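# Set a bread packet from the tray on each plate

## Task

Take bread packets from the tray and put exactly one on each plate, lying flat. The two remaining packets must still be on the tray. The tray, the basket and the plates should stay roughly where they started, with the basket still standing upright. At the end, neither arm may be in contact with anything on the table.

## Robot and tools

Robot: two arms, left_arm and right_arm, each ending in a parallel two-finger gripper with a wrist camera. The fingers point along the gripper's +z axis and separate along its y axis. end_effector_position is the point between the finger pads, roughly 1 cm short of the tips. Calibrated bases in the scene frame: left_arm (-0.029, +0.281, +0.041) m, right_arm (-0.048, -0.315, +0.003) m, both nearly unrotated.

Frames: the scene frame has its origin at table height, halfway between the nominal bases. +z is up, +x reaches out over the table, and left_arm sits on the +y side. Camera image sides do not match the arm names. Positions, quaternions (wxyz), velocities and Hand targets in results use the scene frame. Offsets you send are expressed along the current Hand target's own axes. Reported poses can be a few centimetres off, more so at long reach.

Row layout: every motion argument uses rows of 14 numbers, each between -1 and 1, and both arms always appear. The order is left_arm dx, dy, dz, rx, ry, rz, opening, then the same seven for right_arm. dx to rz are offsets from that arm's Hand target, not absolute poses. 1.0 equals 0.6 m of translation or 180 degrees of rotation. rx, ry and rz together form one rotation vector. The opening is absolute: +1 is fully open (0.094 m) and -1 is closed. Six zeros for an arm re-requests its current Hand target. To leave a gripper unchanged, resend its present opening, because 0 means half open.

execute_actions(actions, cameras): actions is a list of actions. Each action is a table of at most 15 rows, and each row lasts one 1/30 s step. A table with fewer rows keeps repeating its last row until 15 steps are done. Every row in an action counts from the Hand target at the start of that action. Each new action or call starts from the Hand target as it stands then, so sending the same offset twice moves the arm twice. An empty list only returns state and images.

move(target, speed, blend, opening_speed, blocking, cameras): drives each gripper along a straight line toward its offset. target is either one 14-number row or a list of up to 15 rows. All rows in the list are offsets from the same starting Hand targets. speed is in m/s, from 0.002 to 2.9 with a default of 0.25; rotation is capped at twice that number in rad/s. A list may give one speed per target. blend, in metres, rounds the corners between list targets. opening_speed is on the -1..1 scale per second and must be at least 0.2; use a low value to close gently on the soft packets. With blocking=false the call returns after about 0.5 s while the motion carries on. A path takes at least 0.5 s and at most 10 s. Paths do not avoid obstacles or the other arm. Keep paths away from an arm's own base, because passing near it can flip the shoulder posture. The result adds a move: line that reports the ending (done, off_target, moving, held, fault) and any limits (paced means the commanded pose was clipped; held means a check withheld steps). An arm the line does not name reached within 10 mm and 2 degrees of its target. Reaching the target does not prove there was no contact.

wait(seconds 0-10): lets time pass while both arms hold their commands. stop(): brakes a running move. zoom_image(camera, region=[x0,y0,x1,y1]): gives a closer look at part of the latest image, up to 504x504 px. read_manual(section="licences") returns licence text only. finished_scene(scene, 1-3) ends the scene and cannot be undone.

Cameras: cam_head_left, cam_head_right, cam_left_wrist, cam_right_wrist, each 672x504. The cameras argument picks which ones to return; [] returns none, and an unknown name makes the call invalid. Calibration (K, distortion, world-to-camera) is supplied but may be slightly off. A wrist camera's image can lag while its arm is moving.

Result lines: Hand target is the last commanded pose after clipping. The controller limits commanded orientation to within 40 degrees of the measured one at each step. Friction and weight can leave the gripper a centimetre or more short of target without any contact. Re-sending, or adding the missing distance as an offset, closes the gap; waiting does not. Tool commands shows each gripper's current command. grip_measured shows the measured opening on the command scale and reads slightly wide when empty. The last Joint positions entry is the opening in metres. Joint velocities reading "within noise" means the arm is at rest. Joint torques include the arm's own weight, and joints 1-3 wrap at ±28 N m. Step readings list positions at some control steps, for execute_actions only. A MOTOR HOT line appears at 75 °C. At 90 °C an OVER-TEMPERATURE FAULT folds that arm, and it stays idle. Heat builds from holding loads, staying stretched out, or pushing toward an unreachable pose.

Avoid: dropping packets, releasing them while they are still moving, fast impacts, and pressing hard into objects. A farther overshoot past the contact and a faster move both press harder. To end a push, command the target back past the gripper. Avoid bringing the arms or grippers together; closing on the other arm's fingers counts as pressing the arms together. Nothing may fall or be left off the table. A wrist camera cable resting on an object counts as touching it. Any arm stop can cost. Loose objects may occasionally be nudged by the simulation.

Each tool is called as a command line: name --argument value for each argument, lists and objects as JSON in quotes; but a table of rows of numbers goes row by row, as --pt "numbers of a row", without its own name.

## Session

execute_actions --actions '[]'

Scene clock: 0.00 s.
left_arm: end_effector_position=(+0.3634, +0.1552, +0.2171) grip_measured=+1.000 end_effector_quat_wxyz=(+0.470, +0.005, +0.882, -0.043) | right_arm: end_effector_position=(+0.2843, -0.3139, +0.3095) grip_measured=+1.000 end_effector_quat_wxyz=(+0.608, +0.157, +0.772, -0.099)
Joint positions: left_arm=[-0.449 1.37 0.882 -0.127 -0.277 -0.276 0.094] | right_arm=[0.288 0.947 0.857 -0.225 0.684 0.243 0.094]
Joint velocities: within noise
Joint torques (N m): no reading
Heat: left arm: 27 °C; right arm: 28 °C.
Hand target: left_arm +0.3658, +0.1547, +0.2280; +0.481, +0.002, +0.875, -0.047 | right_arm +0.2826, -0.3149, +0.3108; +0.608, +0.158, +0.772, -0.101
Tool commands: left_gripper/opening=+1.0 right_gripper/opening=+1.0
camera_calibration:
cam_left_wrist: T_world_to_cam=[[-0.0219456, -0.997714, 0.0639125, 0.15096], [-0.855807, -0.0143005, -0.517098, 0.465566], [0.51683, -0.0660448, -0.853537, 0.0986697], [0, 0, 0, 1]] pos_world=[0.350753, 0.163789, 0.315313]
cam_right_wrist: T_world_to_cam=[[-0.348491, -0.936644, -0.0353994, -0.18225], [-0.584684, 0.246747, -0.772826, 0.519855], [0.732598, -0.248625, -0.633629, -0.00164973], [0, 0, 0, 1]] pos_world=[0.241647, -0.299386, 0.394261]

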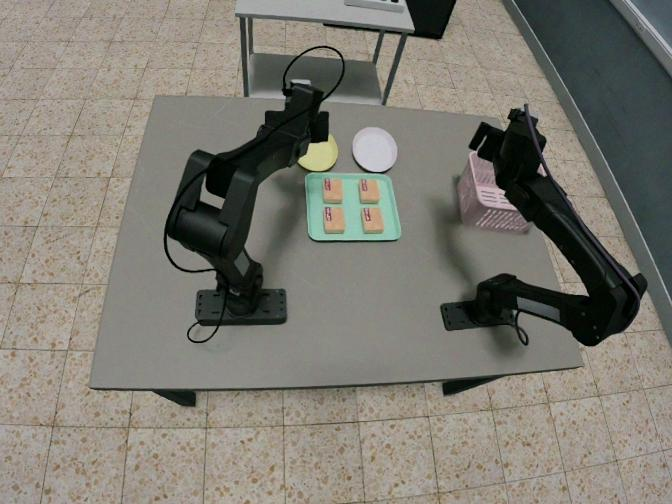

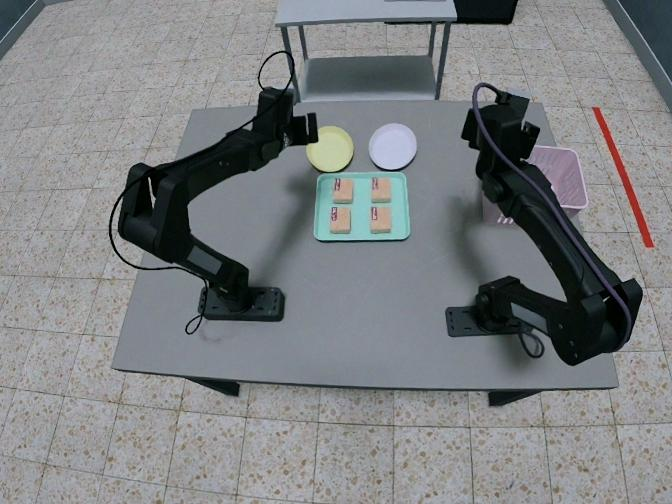

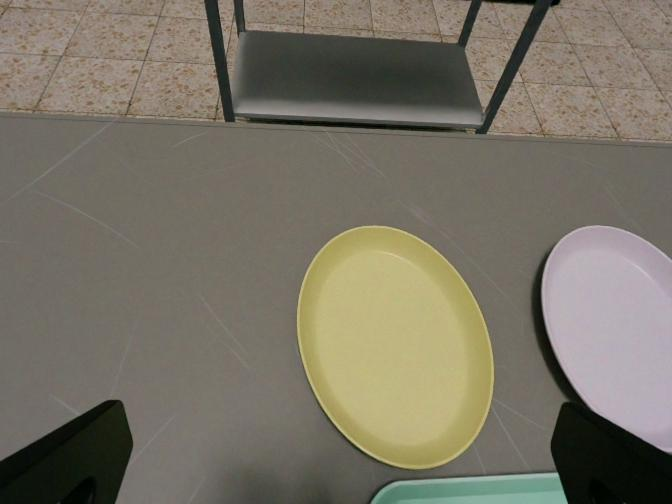

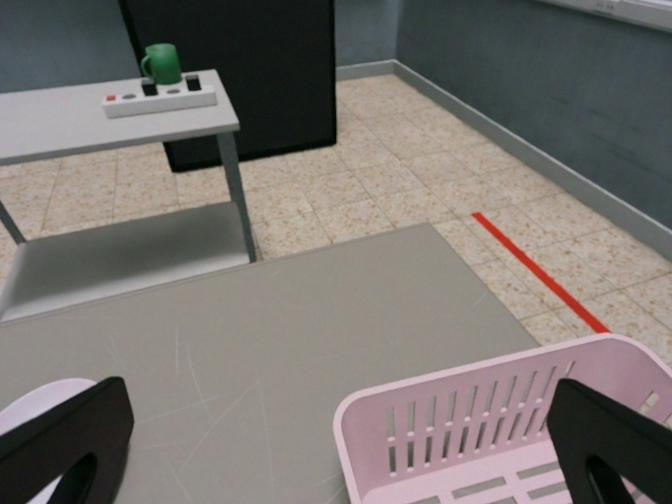

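move --pt "0.1067 -0.0757 0.0191 -0.0148 0.0766 0.0033 0.7 0.0869 0.1802 -0.039 -0.0455 0.1275 -0.0416 0.7" --pt "0.2134 -0.1514 0.0382 -0.0295 0.1532 0.0066 0.7 0.2801 0.2317 0.0222 -0.0911 0.2549 -0.0832 0.7" --speed 0.3 --blend '[0.03,0]' --cameras '["cam_left_wrist","cam_right_wrist"]'

Scene clock: 25.37 s.
left_arm: end_effector_position=(+0.3054, +0.0640, +0.1083) grip_measured=+0.702 end_effector_quat_wxyz=(+0.253, +0.004, +0.967, +0.007) | right_arm: end_effector_position=(+0.3061, -0.1709, +0.1473) grip_measured=+0.701 end_effector_quat_wxyz=(+0.260, +0.001, +0.966, +0.000)
Joint positions: left_arm=[-0.746 1.756 1.148 -0.574 -0.341 -0.651 0.08] | right_arm=[0.438 1.565 1.238 -0.77 0.241 0.438 0.08]
Joint velocities: within noise
Joint torques (N m): left_arm=[-0.23 -6.93 9.4 0.67 -0.16 -0.07] | right_arm=[-0.34 -6.72 9.24 0.87 0.09 -0.02]
Heat: left arm: 31 °C; right arm: 31 °C.
Hand target: left_arm +0.3120, +0.0570, +0.1152; +0.259, +0.000, +0.966, +0.000 | right_arm +0.3100, -0.1699, +0.1497; +0.259, +0.000, +0.966, +0.000
Off the commanded pose: left_arm 0.012 m, 1 deg | right_arm 0.005 m, 0 deg.
move: off_target (left_arm)
camera_calibration:
cam_left_wrist: T_world_to_cam=[[0.0160361, -0.999281, -0.0343636, 0.0647675], [-0.996898, -0.0133304, -0.0775696, 0.353773], [0.0770557, 0.0355009, -0.996395, 0.172992], [0, 0, 0, 1]] pos_world=[0.338307, 0.0632954, 0.202036]
cam_right_wrist: T_world_to_cam=[[0.0124487, -0.99987, -0.0102187, -0.171437], [-0.99655, -0.0115675, -0.0821805, 0.35226], [0.0820516, 0.0112065, -0.996565, 0.212176], [0, 0, 0, 1]] pos_world=[0.33577, -0.169718, 0.238644]
Images, in order (width x height): cam_left_wrist 672x504, cam_right_wrist 672x504.

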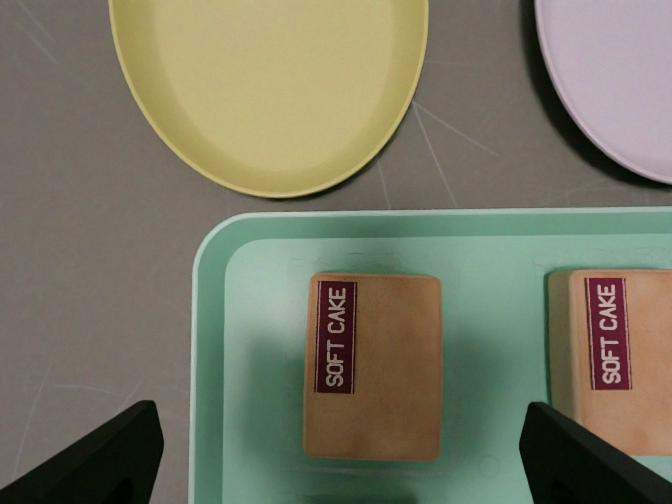

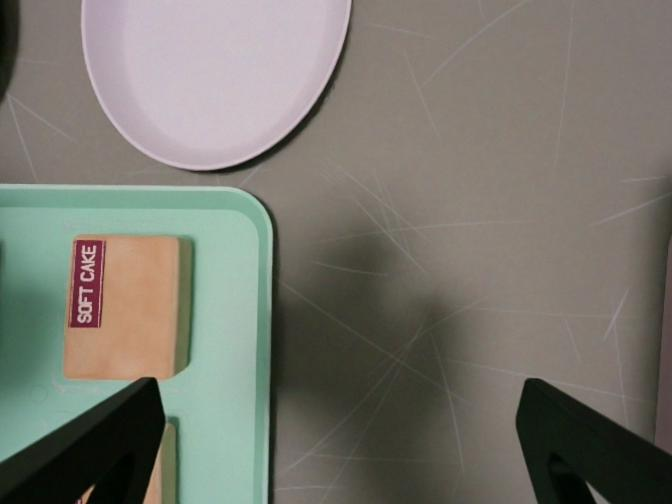

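move --target '[0.0988,0.0025,0.1445,0.0028,0,0.0048,0.7,0,0,0,0,0,0,0.7]' --speed 0.16 --cameras '["cam_left_wrist"]'

Scene clock: 36.87 s.
left_arm: end_effector_position=(+0.3057, +0.0567, +0.0168) grip_measured=+0.702 end_effector_quat_wxyz=(+0.261, +0.006, +0.965, -0.006) | right_arm: end_effector_position=(+0.3061, -0.1708, +0.1473) grip_measured=+0.701 end_effector_quat_wxyz=(+0.260, +0.000, +0.966, +0.000)
Joint positions: left_arm=[-0.757 1.945 0.961 -0.17 -0.335 -0.654 0.08] | right_arm=[0.438 1.565 1.238 -0.77 0.24 0.438 0.08]
Joint velocities: within noise
Joint torques (N m): left_arm=[-0.05 -7.46 4.37 0.93 -0.19 0.04] | right_arm=[-0.31 -6.69 9.24 0.87 0.08 -0.01]
Heat: left arm: 31 °C; right arm: 32 °C.
Hand target: left_arm +0.3041, +0.0586, +0.0104; +0.259, +0.008, +0.966, -0.002 | right_arm +0.3100, -0.1699, +0.1497; +0.259, +0.000, +0.966, +0.000
Off the commanded pose: left_arm 0.007 m, 1 deg | right_arm 0.005 m, 0 deg.
move: done
camera_calibration:
cam_left_wrist: T_world_to_cam=[[0.00528271, -0.999936, -0.00999654, 0.057223], [-0.995515, -0.00431458, -0.0945037, 0.346279], [0.0944545, 0.0104509, -0.995474, 0.0781846], [0, 0, 0, 1]] pos_world=[0.337039, 0.0578963, 0.111127]
Images, in order (width x height): cam_left_wrist 672x504.

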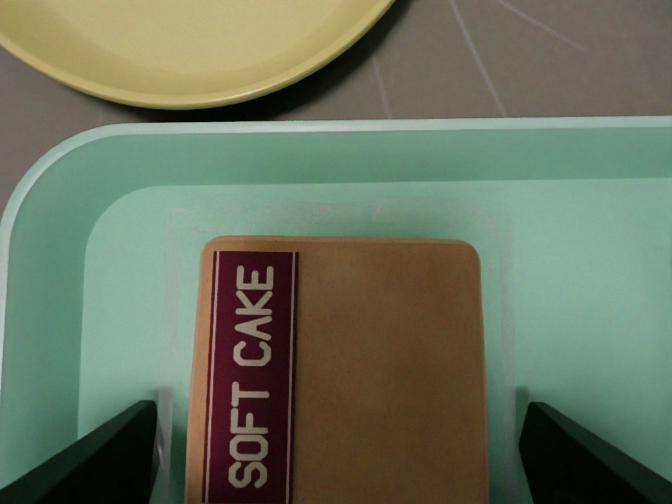

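move --pt "0 0 0 0 0 0 0.7 0 0 0 0 0 0 0.7" --pt "0 0 0 0 0 0 0.18 0 0 0 0 0 0 0.7" --pt "-0.0667 0 -0.1155 0 0 0 0.18 0 0 0 0 0 0 0.7" --pt "-0.3038 0.0722 0.0214 0 0 0 0.18 0.0283 0.1767 0.0992 0 0 0 0.7" --pt "-0.233 0.0722 0.1441 0 0 0 0.18 0.0283 0.1767 0.0992 0 0 0 0.7" --speed '[0.1,0.1,0.15,0.22,0.08]' --blend '[0,0,0.03,0.02,0]' --opening_speed 0.7 --cameras '["cam_left_wrist","cam_right_wrist"]'

Scene clock: 62.43 s.
left_arm: end_effector_position=(+0.4728, +0.1001, +0.0195) grip_measured=+0.248 end_effector_quat_wxyz=(+0.266, +0.002, +0.964, -0.004) | right_arm: end_effector_position=(+0.3169, -0.0678, +0.0910) grip_measured=+0.701 end_effector_quat_wxyz=(+0.251, -0.006, +0.968, +0.002)
Joint positions: left_arm=[-0.432 2.293 1.539 -0.313 -0.2 -0.359 0.059] | right_arm=[0.663 1.879 1.39 -0.682 0.32 0.642 0.08]
Joint velocities: within noise
Joint torques (N m): left_arm=[-0.38 -10.33 4.93 1.11 -0.08 0.08] | right_arm=[0.1 -8.84 8.92 0.99 0.3 0.11]
Heat: left arm: 29 °C; right arm: 33 °C.
Hand target: left_arm +0.4690, +0.0990, +0.0056; +0.259, +0.008, +0.966, -0.002 | right_arm +0.3251, -0.0638, +0.0898; +0.259, +0.000, +0.966, +0.000
Off the commanded pose: left_arm 0.014 m, 1 deg | right_arm 0.009 m, 1 deg.
move: off_target (left_arm)
camera_calibration:
cam_left_wrist: T_world_to_cam=[[0.0153887, -0.999818, -0.0112545, 0.0950071], [-0.994397, -0.014126, -0.104762, 0.513671], [0.104584, 0.0128036, -0.994434, 0.0595685], [0, 0, 0, 1]] pos_world=[0.503101, 0.101483, 0.114119]
cam_right_wrist: T_world_to_cam=[[0.0263055, -0.999591, -0.0111808, -0.0733229], [-0.997706, -0.0255547, -0.0626863, 0.357217], [0.062375, 0.0128042, -0.997971, 0.160497], [0, 0, 0, 1]] pos_world=[0.348315, -0.0662194, 0.181744]
Images, in order (width x height): cam_left_wrist 672x504, cam_right_wrist 672x504.

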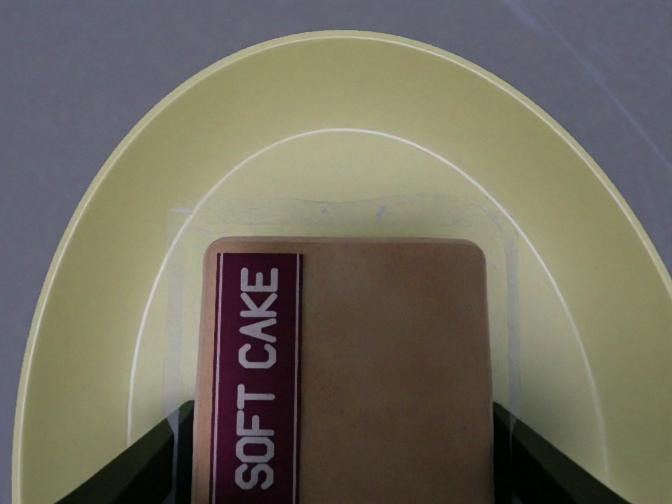

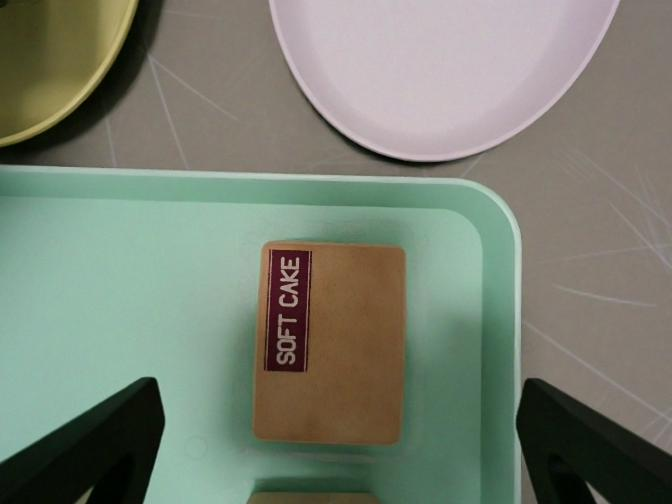

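move --pt "0.0042 0 0.0072 0 0 0 0.22 0.0837 -0.007 0.1264 0.0056 0 0.0096 0.7" --pt "0.0042 0 0.0072 0 0 0 1 0.0837 -0.007 0.1264 0.0056 0 0.0096 0.7" --pt "-0.0833 0 -0.1443 0 0 0 1 0.0837 -0.007 0.1264 0.0056 0 0.0096 0.7" --speed '[0.14,0.1,0.12]' --opening_speed 0.7 --cameras '["cam_left_wrist","cam_right_wrist"]'

Scene clock: 80.70 s.
left_arm: end_effector_position=(+0.4601, +0.1055, +0.0751) grip_measured=+0.998 end_effector_quat_wxyz=(+0.231, +0.008, +0.973, +0.012) | right_arm: end_effector_position=(+0.3228, -0.0635, +0.0160) grip_measured=+0.701 end_effector_quat_wxyz=(+0.266, +0.016, +0.964, +0.010)
Joint positions: left_arm=[-0.432 2.206 1.668 -0.608 -0.199 -0.354 0.094] | right_arm=[0.668 1.998 1.22 -0.365 0.338 0.684 0.08]
Joint velocities: within noise
Joint torques (N m): left_arm=[-0.38 -15.13 8.91 0.74 -0.09 0.03] | right_arm=[0.31 -8.98 4.92 1.08 0.3 0.1]
Heat: left arm: 29 °C; right arm: 32 °C.
Hand target: left_arm +0.4690, +0.0989, +0.1057; +0.259, +0.008, +0.966, -0.002 | right_arm +0.3196, -0.0680, -0.0010; +0.259, +0.017, +0.966, -0.004
Off the commanded pose: left_arm 0.032 m, 4 deg | right_arm 0.018 m, 2 deg.
move: off_target (left_arm, right_arm); target 2's new opening was sent with left_arm's hand 0.019 m and 2 deg from that target
camera_calibration:
cam_left_wrist: T_world_to_cam=[[0.00856111, -0.998911, -0.0458738, 0.106959], [-0.999449, -0.00707659, -0.0324261, 0.503163], [0.0320661, 0.0461261, -0.998421, 0.14627], [0, 0, 0, 1]] pos_world=[0.49728, 0.103657, 0.167261]
cam_right_wrist: T_world_to_cam=[[-0.0113456, -0.999223, -0.0377339, -0.0573773], [-0.995549, 0.0148186, -0.0930725, 0.360765], [0.0935593, 0.03651, -0.994944, 0.0766117], [0, 0, 0, 1]] pos_world=[0.35134, -0.0654759, 0.107637]
Images, in order (width x height): cam_left_wrist 672x504, cam_right_wrist 672x504.

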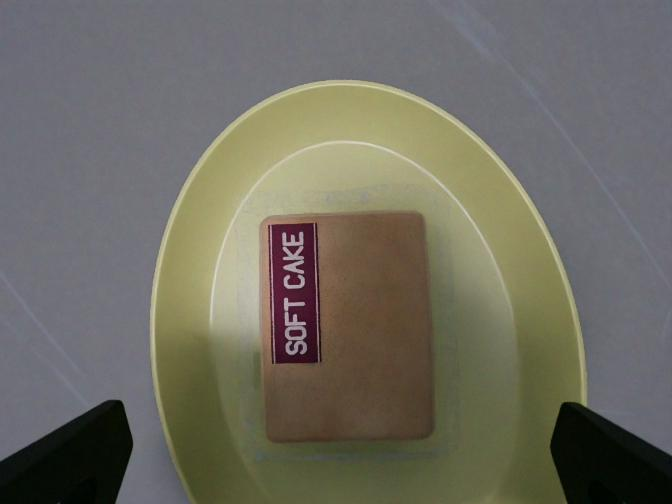

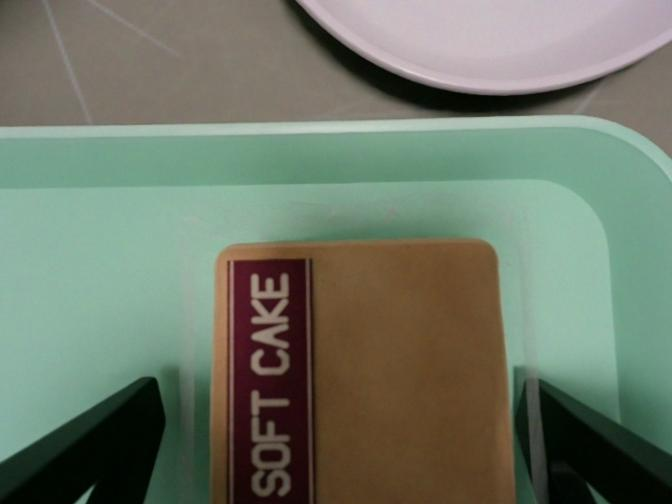

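move --pt "0 0 0 0 0 0 1 0 -0.01 0 0 0 0 0.7" --pt "0 0 0 0 0 0 1 0 -0.01 0 0 0 0 0.22" --pt "0 0 0 0 0 0 1 -0.0708 -0.01 -0.1227 0 0 0 0.22" --pt "0.1854 0.15 -0.1455 0 0 0 1 -0.3114 -0.0453 0.0162 0 0 0 0.22" --pt "0.1854 0.15 -0.1455 0 0 0 1 -0.2339 -0.0453 0.1504 0 0 0 0.22" --speed '[0.1,0.1,0.15,0.22,0.08]' --blend '[0,0,0.02,0.02,0]' --opening_speed 0.7 --cameras '["cam_right_wrist","cam_head_right"]'

Scene clock: 105.17 s.
left_arm: end_effector_position=(+0.3310, +0.1907, +0.1198) grip_measured=+0.998 end_effector_quat_wxyz=(+0.247, +0.007, +0.969, +0.003) | right_arm: end_effector_position=(+0.4885, -0.1012, +0.0171) grip_measured=+0.254 end_effector_quat_wxyz=(+0.274, +0.022, +0.961, +0.003)
Joint positions: left_arm=[-0.341 1.571 0.986 -0.509 -0.156 -0.27 0.094] | right_arm=[0.393 2.407 1.89 -0.547 0.238 0.435 0.059]
Joint velocities: within noise
Joint torques (N m): left_arm=[0.34 -8.58 5.07 1.04 -0.04 0.08] | right_arm=[0.25 -12.57 5.97 1.2 0.1 -0.01]
Heat: left arm: 38 °C; right arm: 30 °C.
Hand target: left_arm +0.3307, +0.1915, +0.1256; +0.259, +0.008, +0.966, -0.002 | right_arm +0.4851, -0.1010, -0.0091; +0.259, +0.017, +0.966, -0.004
Off the commanded pose: left_arm 0.006 m, 2 deg | right_arm 0.026 m, 2 deg.
move: off_target (right_arm); target 2's new opening was sent with right_arm's hand 0.019 m and 2 deg from that target
camera_calibration:
cam_right_wrist: T_world_to_cam=[[-0.0277961, -0.999248, -0.0270515, -0.0852898], [-0.99338, 0.0306302, -0.110719, 0.527325], [0.111464, 0.0237948, -0.993484, 0.0535091], [0, 0, 0, 1]] pos_world=[0.515499, -0.102651, 0.109238]
Images, in order (width x height): cam_head_right 672x504, cam_right_wrist 672x504.

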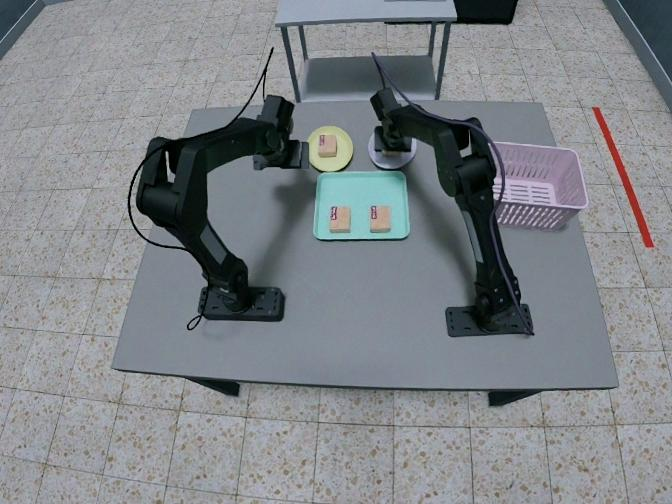

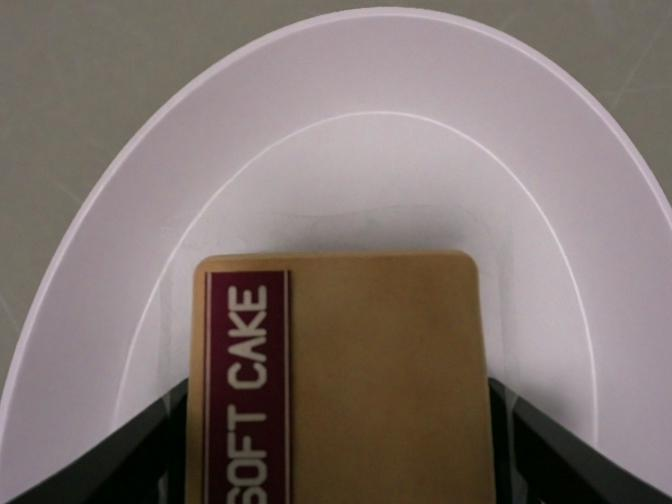

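move --pt "0 0 0 0 0 0 1 -0.012 0 -0.02 0 0 0 0.22" --pt "0 0 0 0 0 0 1 -0.012 -0.0155 -0.02 0 0 0 0.22" --pt "0 0 0 0 0 0 1 0.0025 -0.0155 0.0043 0 0 0 0.22" --speed 0.06 --cameras '["cam_right_wrist"]'

Scene clock: 116.20 s.
left_arm: end_effector_position=(+0.3310, +0.1906, +0.1198) grip_measured=+0.998 end_effector_quat_wxyz=(+0.247, +0.007, +0.969, +0.003) | right_arm: end_effector_position=(+0.4930, -0.1039, +0.0143) grip_measured=+0.254 end_effector_quat_wxyz=(+0.282, +0.019, +0.959, +0.006)
Joint positions: left_arm=[-0.341 1.571 0.986 -0.509 -0.155 -0.27 0.094] | right_arm=[0.383 2.407 1.868 -0.503 0.231 0.416 0.059]
Joint velocities: within noise
Joint torques (N m): left_arm=[0.34 -8.58 5.07 1.04 -0.04 0.08] | right_arm=[-0.38 -13.67 4.86 1.07 0.08 0.02]
Heat: left arm: 32 °C; right arm: 30 °C.
Hand target: left_arm +0.3306, +0.1914, +0.1256; +0.259, +0.008, +0.966, -0.002 | right_arm +0.4848, -0.1103, -0.0120; +0.259, +0.017, +0.966, -0.004
Off the commanded pose: left_arm 0.006 m, 2 deg | right_arm 0.028 m, 3 deg.
move: off_target (right_arm)
camera_calibration:
cam_right_wrist: T_world_to_cam=[[-0.0178442, -0.999335, -0.031806, -0.0928402], [-0.991585, 0.0217675, -0.127618, 0.529947], [0.128225, 0.0292611, -0.991313, 0.0426276], [0, 0, 0, 1]] pos_world=[0.518364, -0.105561, 0.106935]
Images, in order (width x height): cam_right_wrist 672x504.

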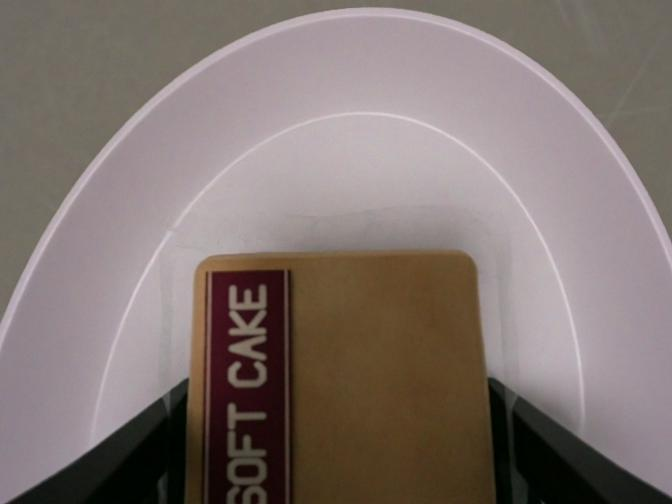

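move --pt "0 0 0 0 0 0 1 -0.0067 0 -0.0115 0 0 0 0.22" --pt "0 0 0 0 0 0 1 -0.0067 0 -0.0115 0 0 0 0.85" --pt "0 0 0 0 0 0 1 -0.0792 0 -0.1372 0 0 0 0.85" --pt "0 0 0 0 0 0 1 0.09 -0.162 -0.293 0 0 0 0.85" --speed '[0.1,0.1,0.12,0.25]' --blend '[0,0,0.02,0]' --opening_speed 0.7 --cameras '["cam_right_wrist","cam_head_right"]'

Scene clock: 129.80 s.
left_arm: end_effector_position=(+0.3310, +0.1906, +0.1198) grip_measured=+0.998 end_effector_quat_wxyz=(+0.247, +0.007, +0.969, +0.003) | right_arm: end_effector_position=(+0.3477, -0.2024, +0.1085) grip_measured=+0.849 end_effector_quat_wxyz=(+0.250, +0.018, +0.968, -0.010)
Joint positions: left_arm=[-0.341 1.571 0.986 -0.509 -0.155 -0.27 0.094] | right_arm=[0.302 1.701 1.235 -0.637 0.197 0.349 0.087]
Joint velocities: within noise
Joint torques (N m): left_arm=[0.34 -8.58 5.07 1.04 -0.04 0.08] | right_arm=[-0.12 -11.64 5.59 1.11 0.07 -0.01]
Heat: left arm: 30 °C; right arm: 30 °C.
Hand target: left_arm +0.3306, +0.1914, +0.1255; +0.259, +0.008, +0.966, -0.002 | right_arm +0.3468, -0.2028, +0.1131; +0.259, +0.017, +0.966, -0.004
Off the commanded pose: left_arm 0.006 m, 2 deg | right_arm 0.005 m, 1 deg.
move: done; target 2's new opening was sent with right_arm's hand 0.021 m and 3 deg from that target
camera_calibration:
cam_right_wrist: T_world_to_cam=[[-0.0255801, -0.999673, -0.000170904, -0.191694], [-0.997867, 0.0255441, -0.0600754, 0.395611], [0.0600601, -0.00136619, -0.998194, 0.17573], [0, 0, 0, 1]] pos_world=[0.37931, -0.201496, 0.199146]
Images, in order (width x height): cam_head_right 672x504, cam_right_wrist 672x504.

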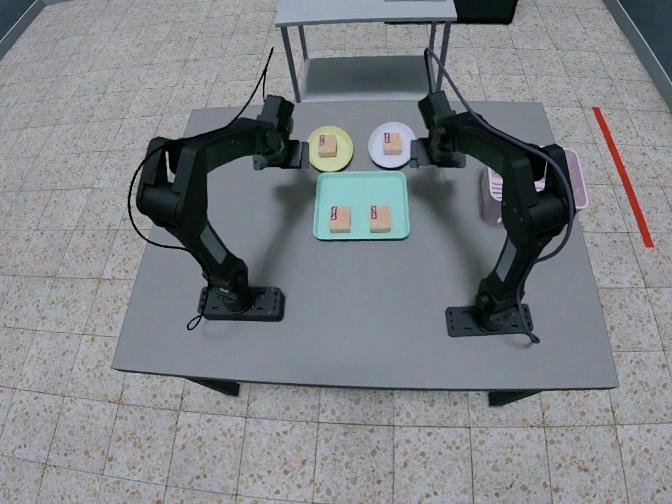

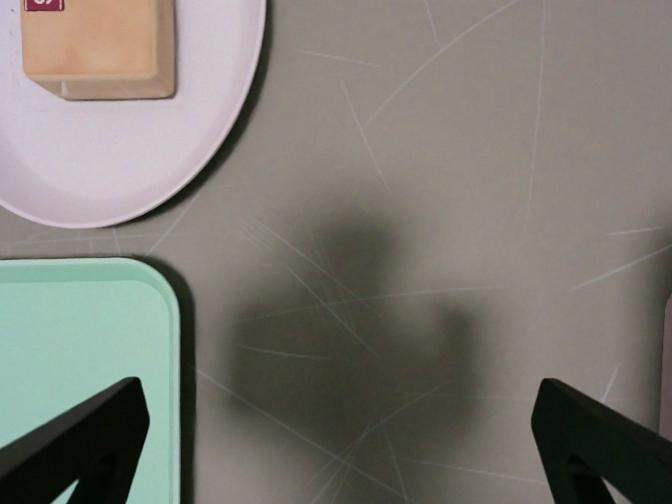

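finished_scene --scene 3

The scene is finished: the task was done.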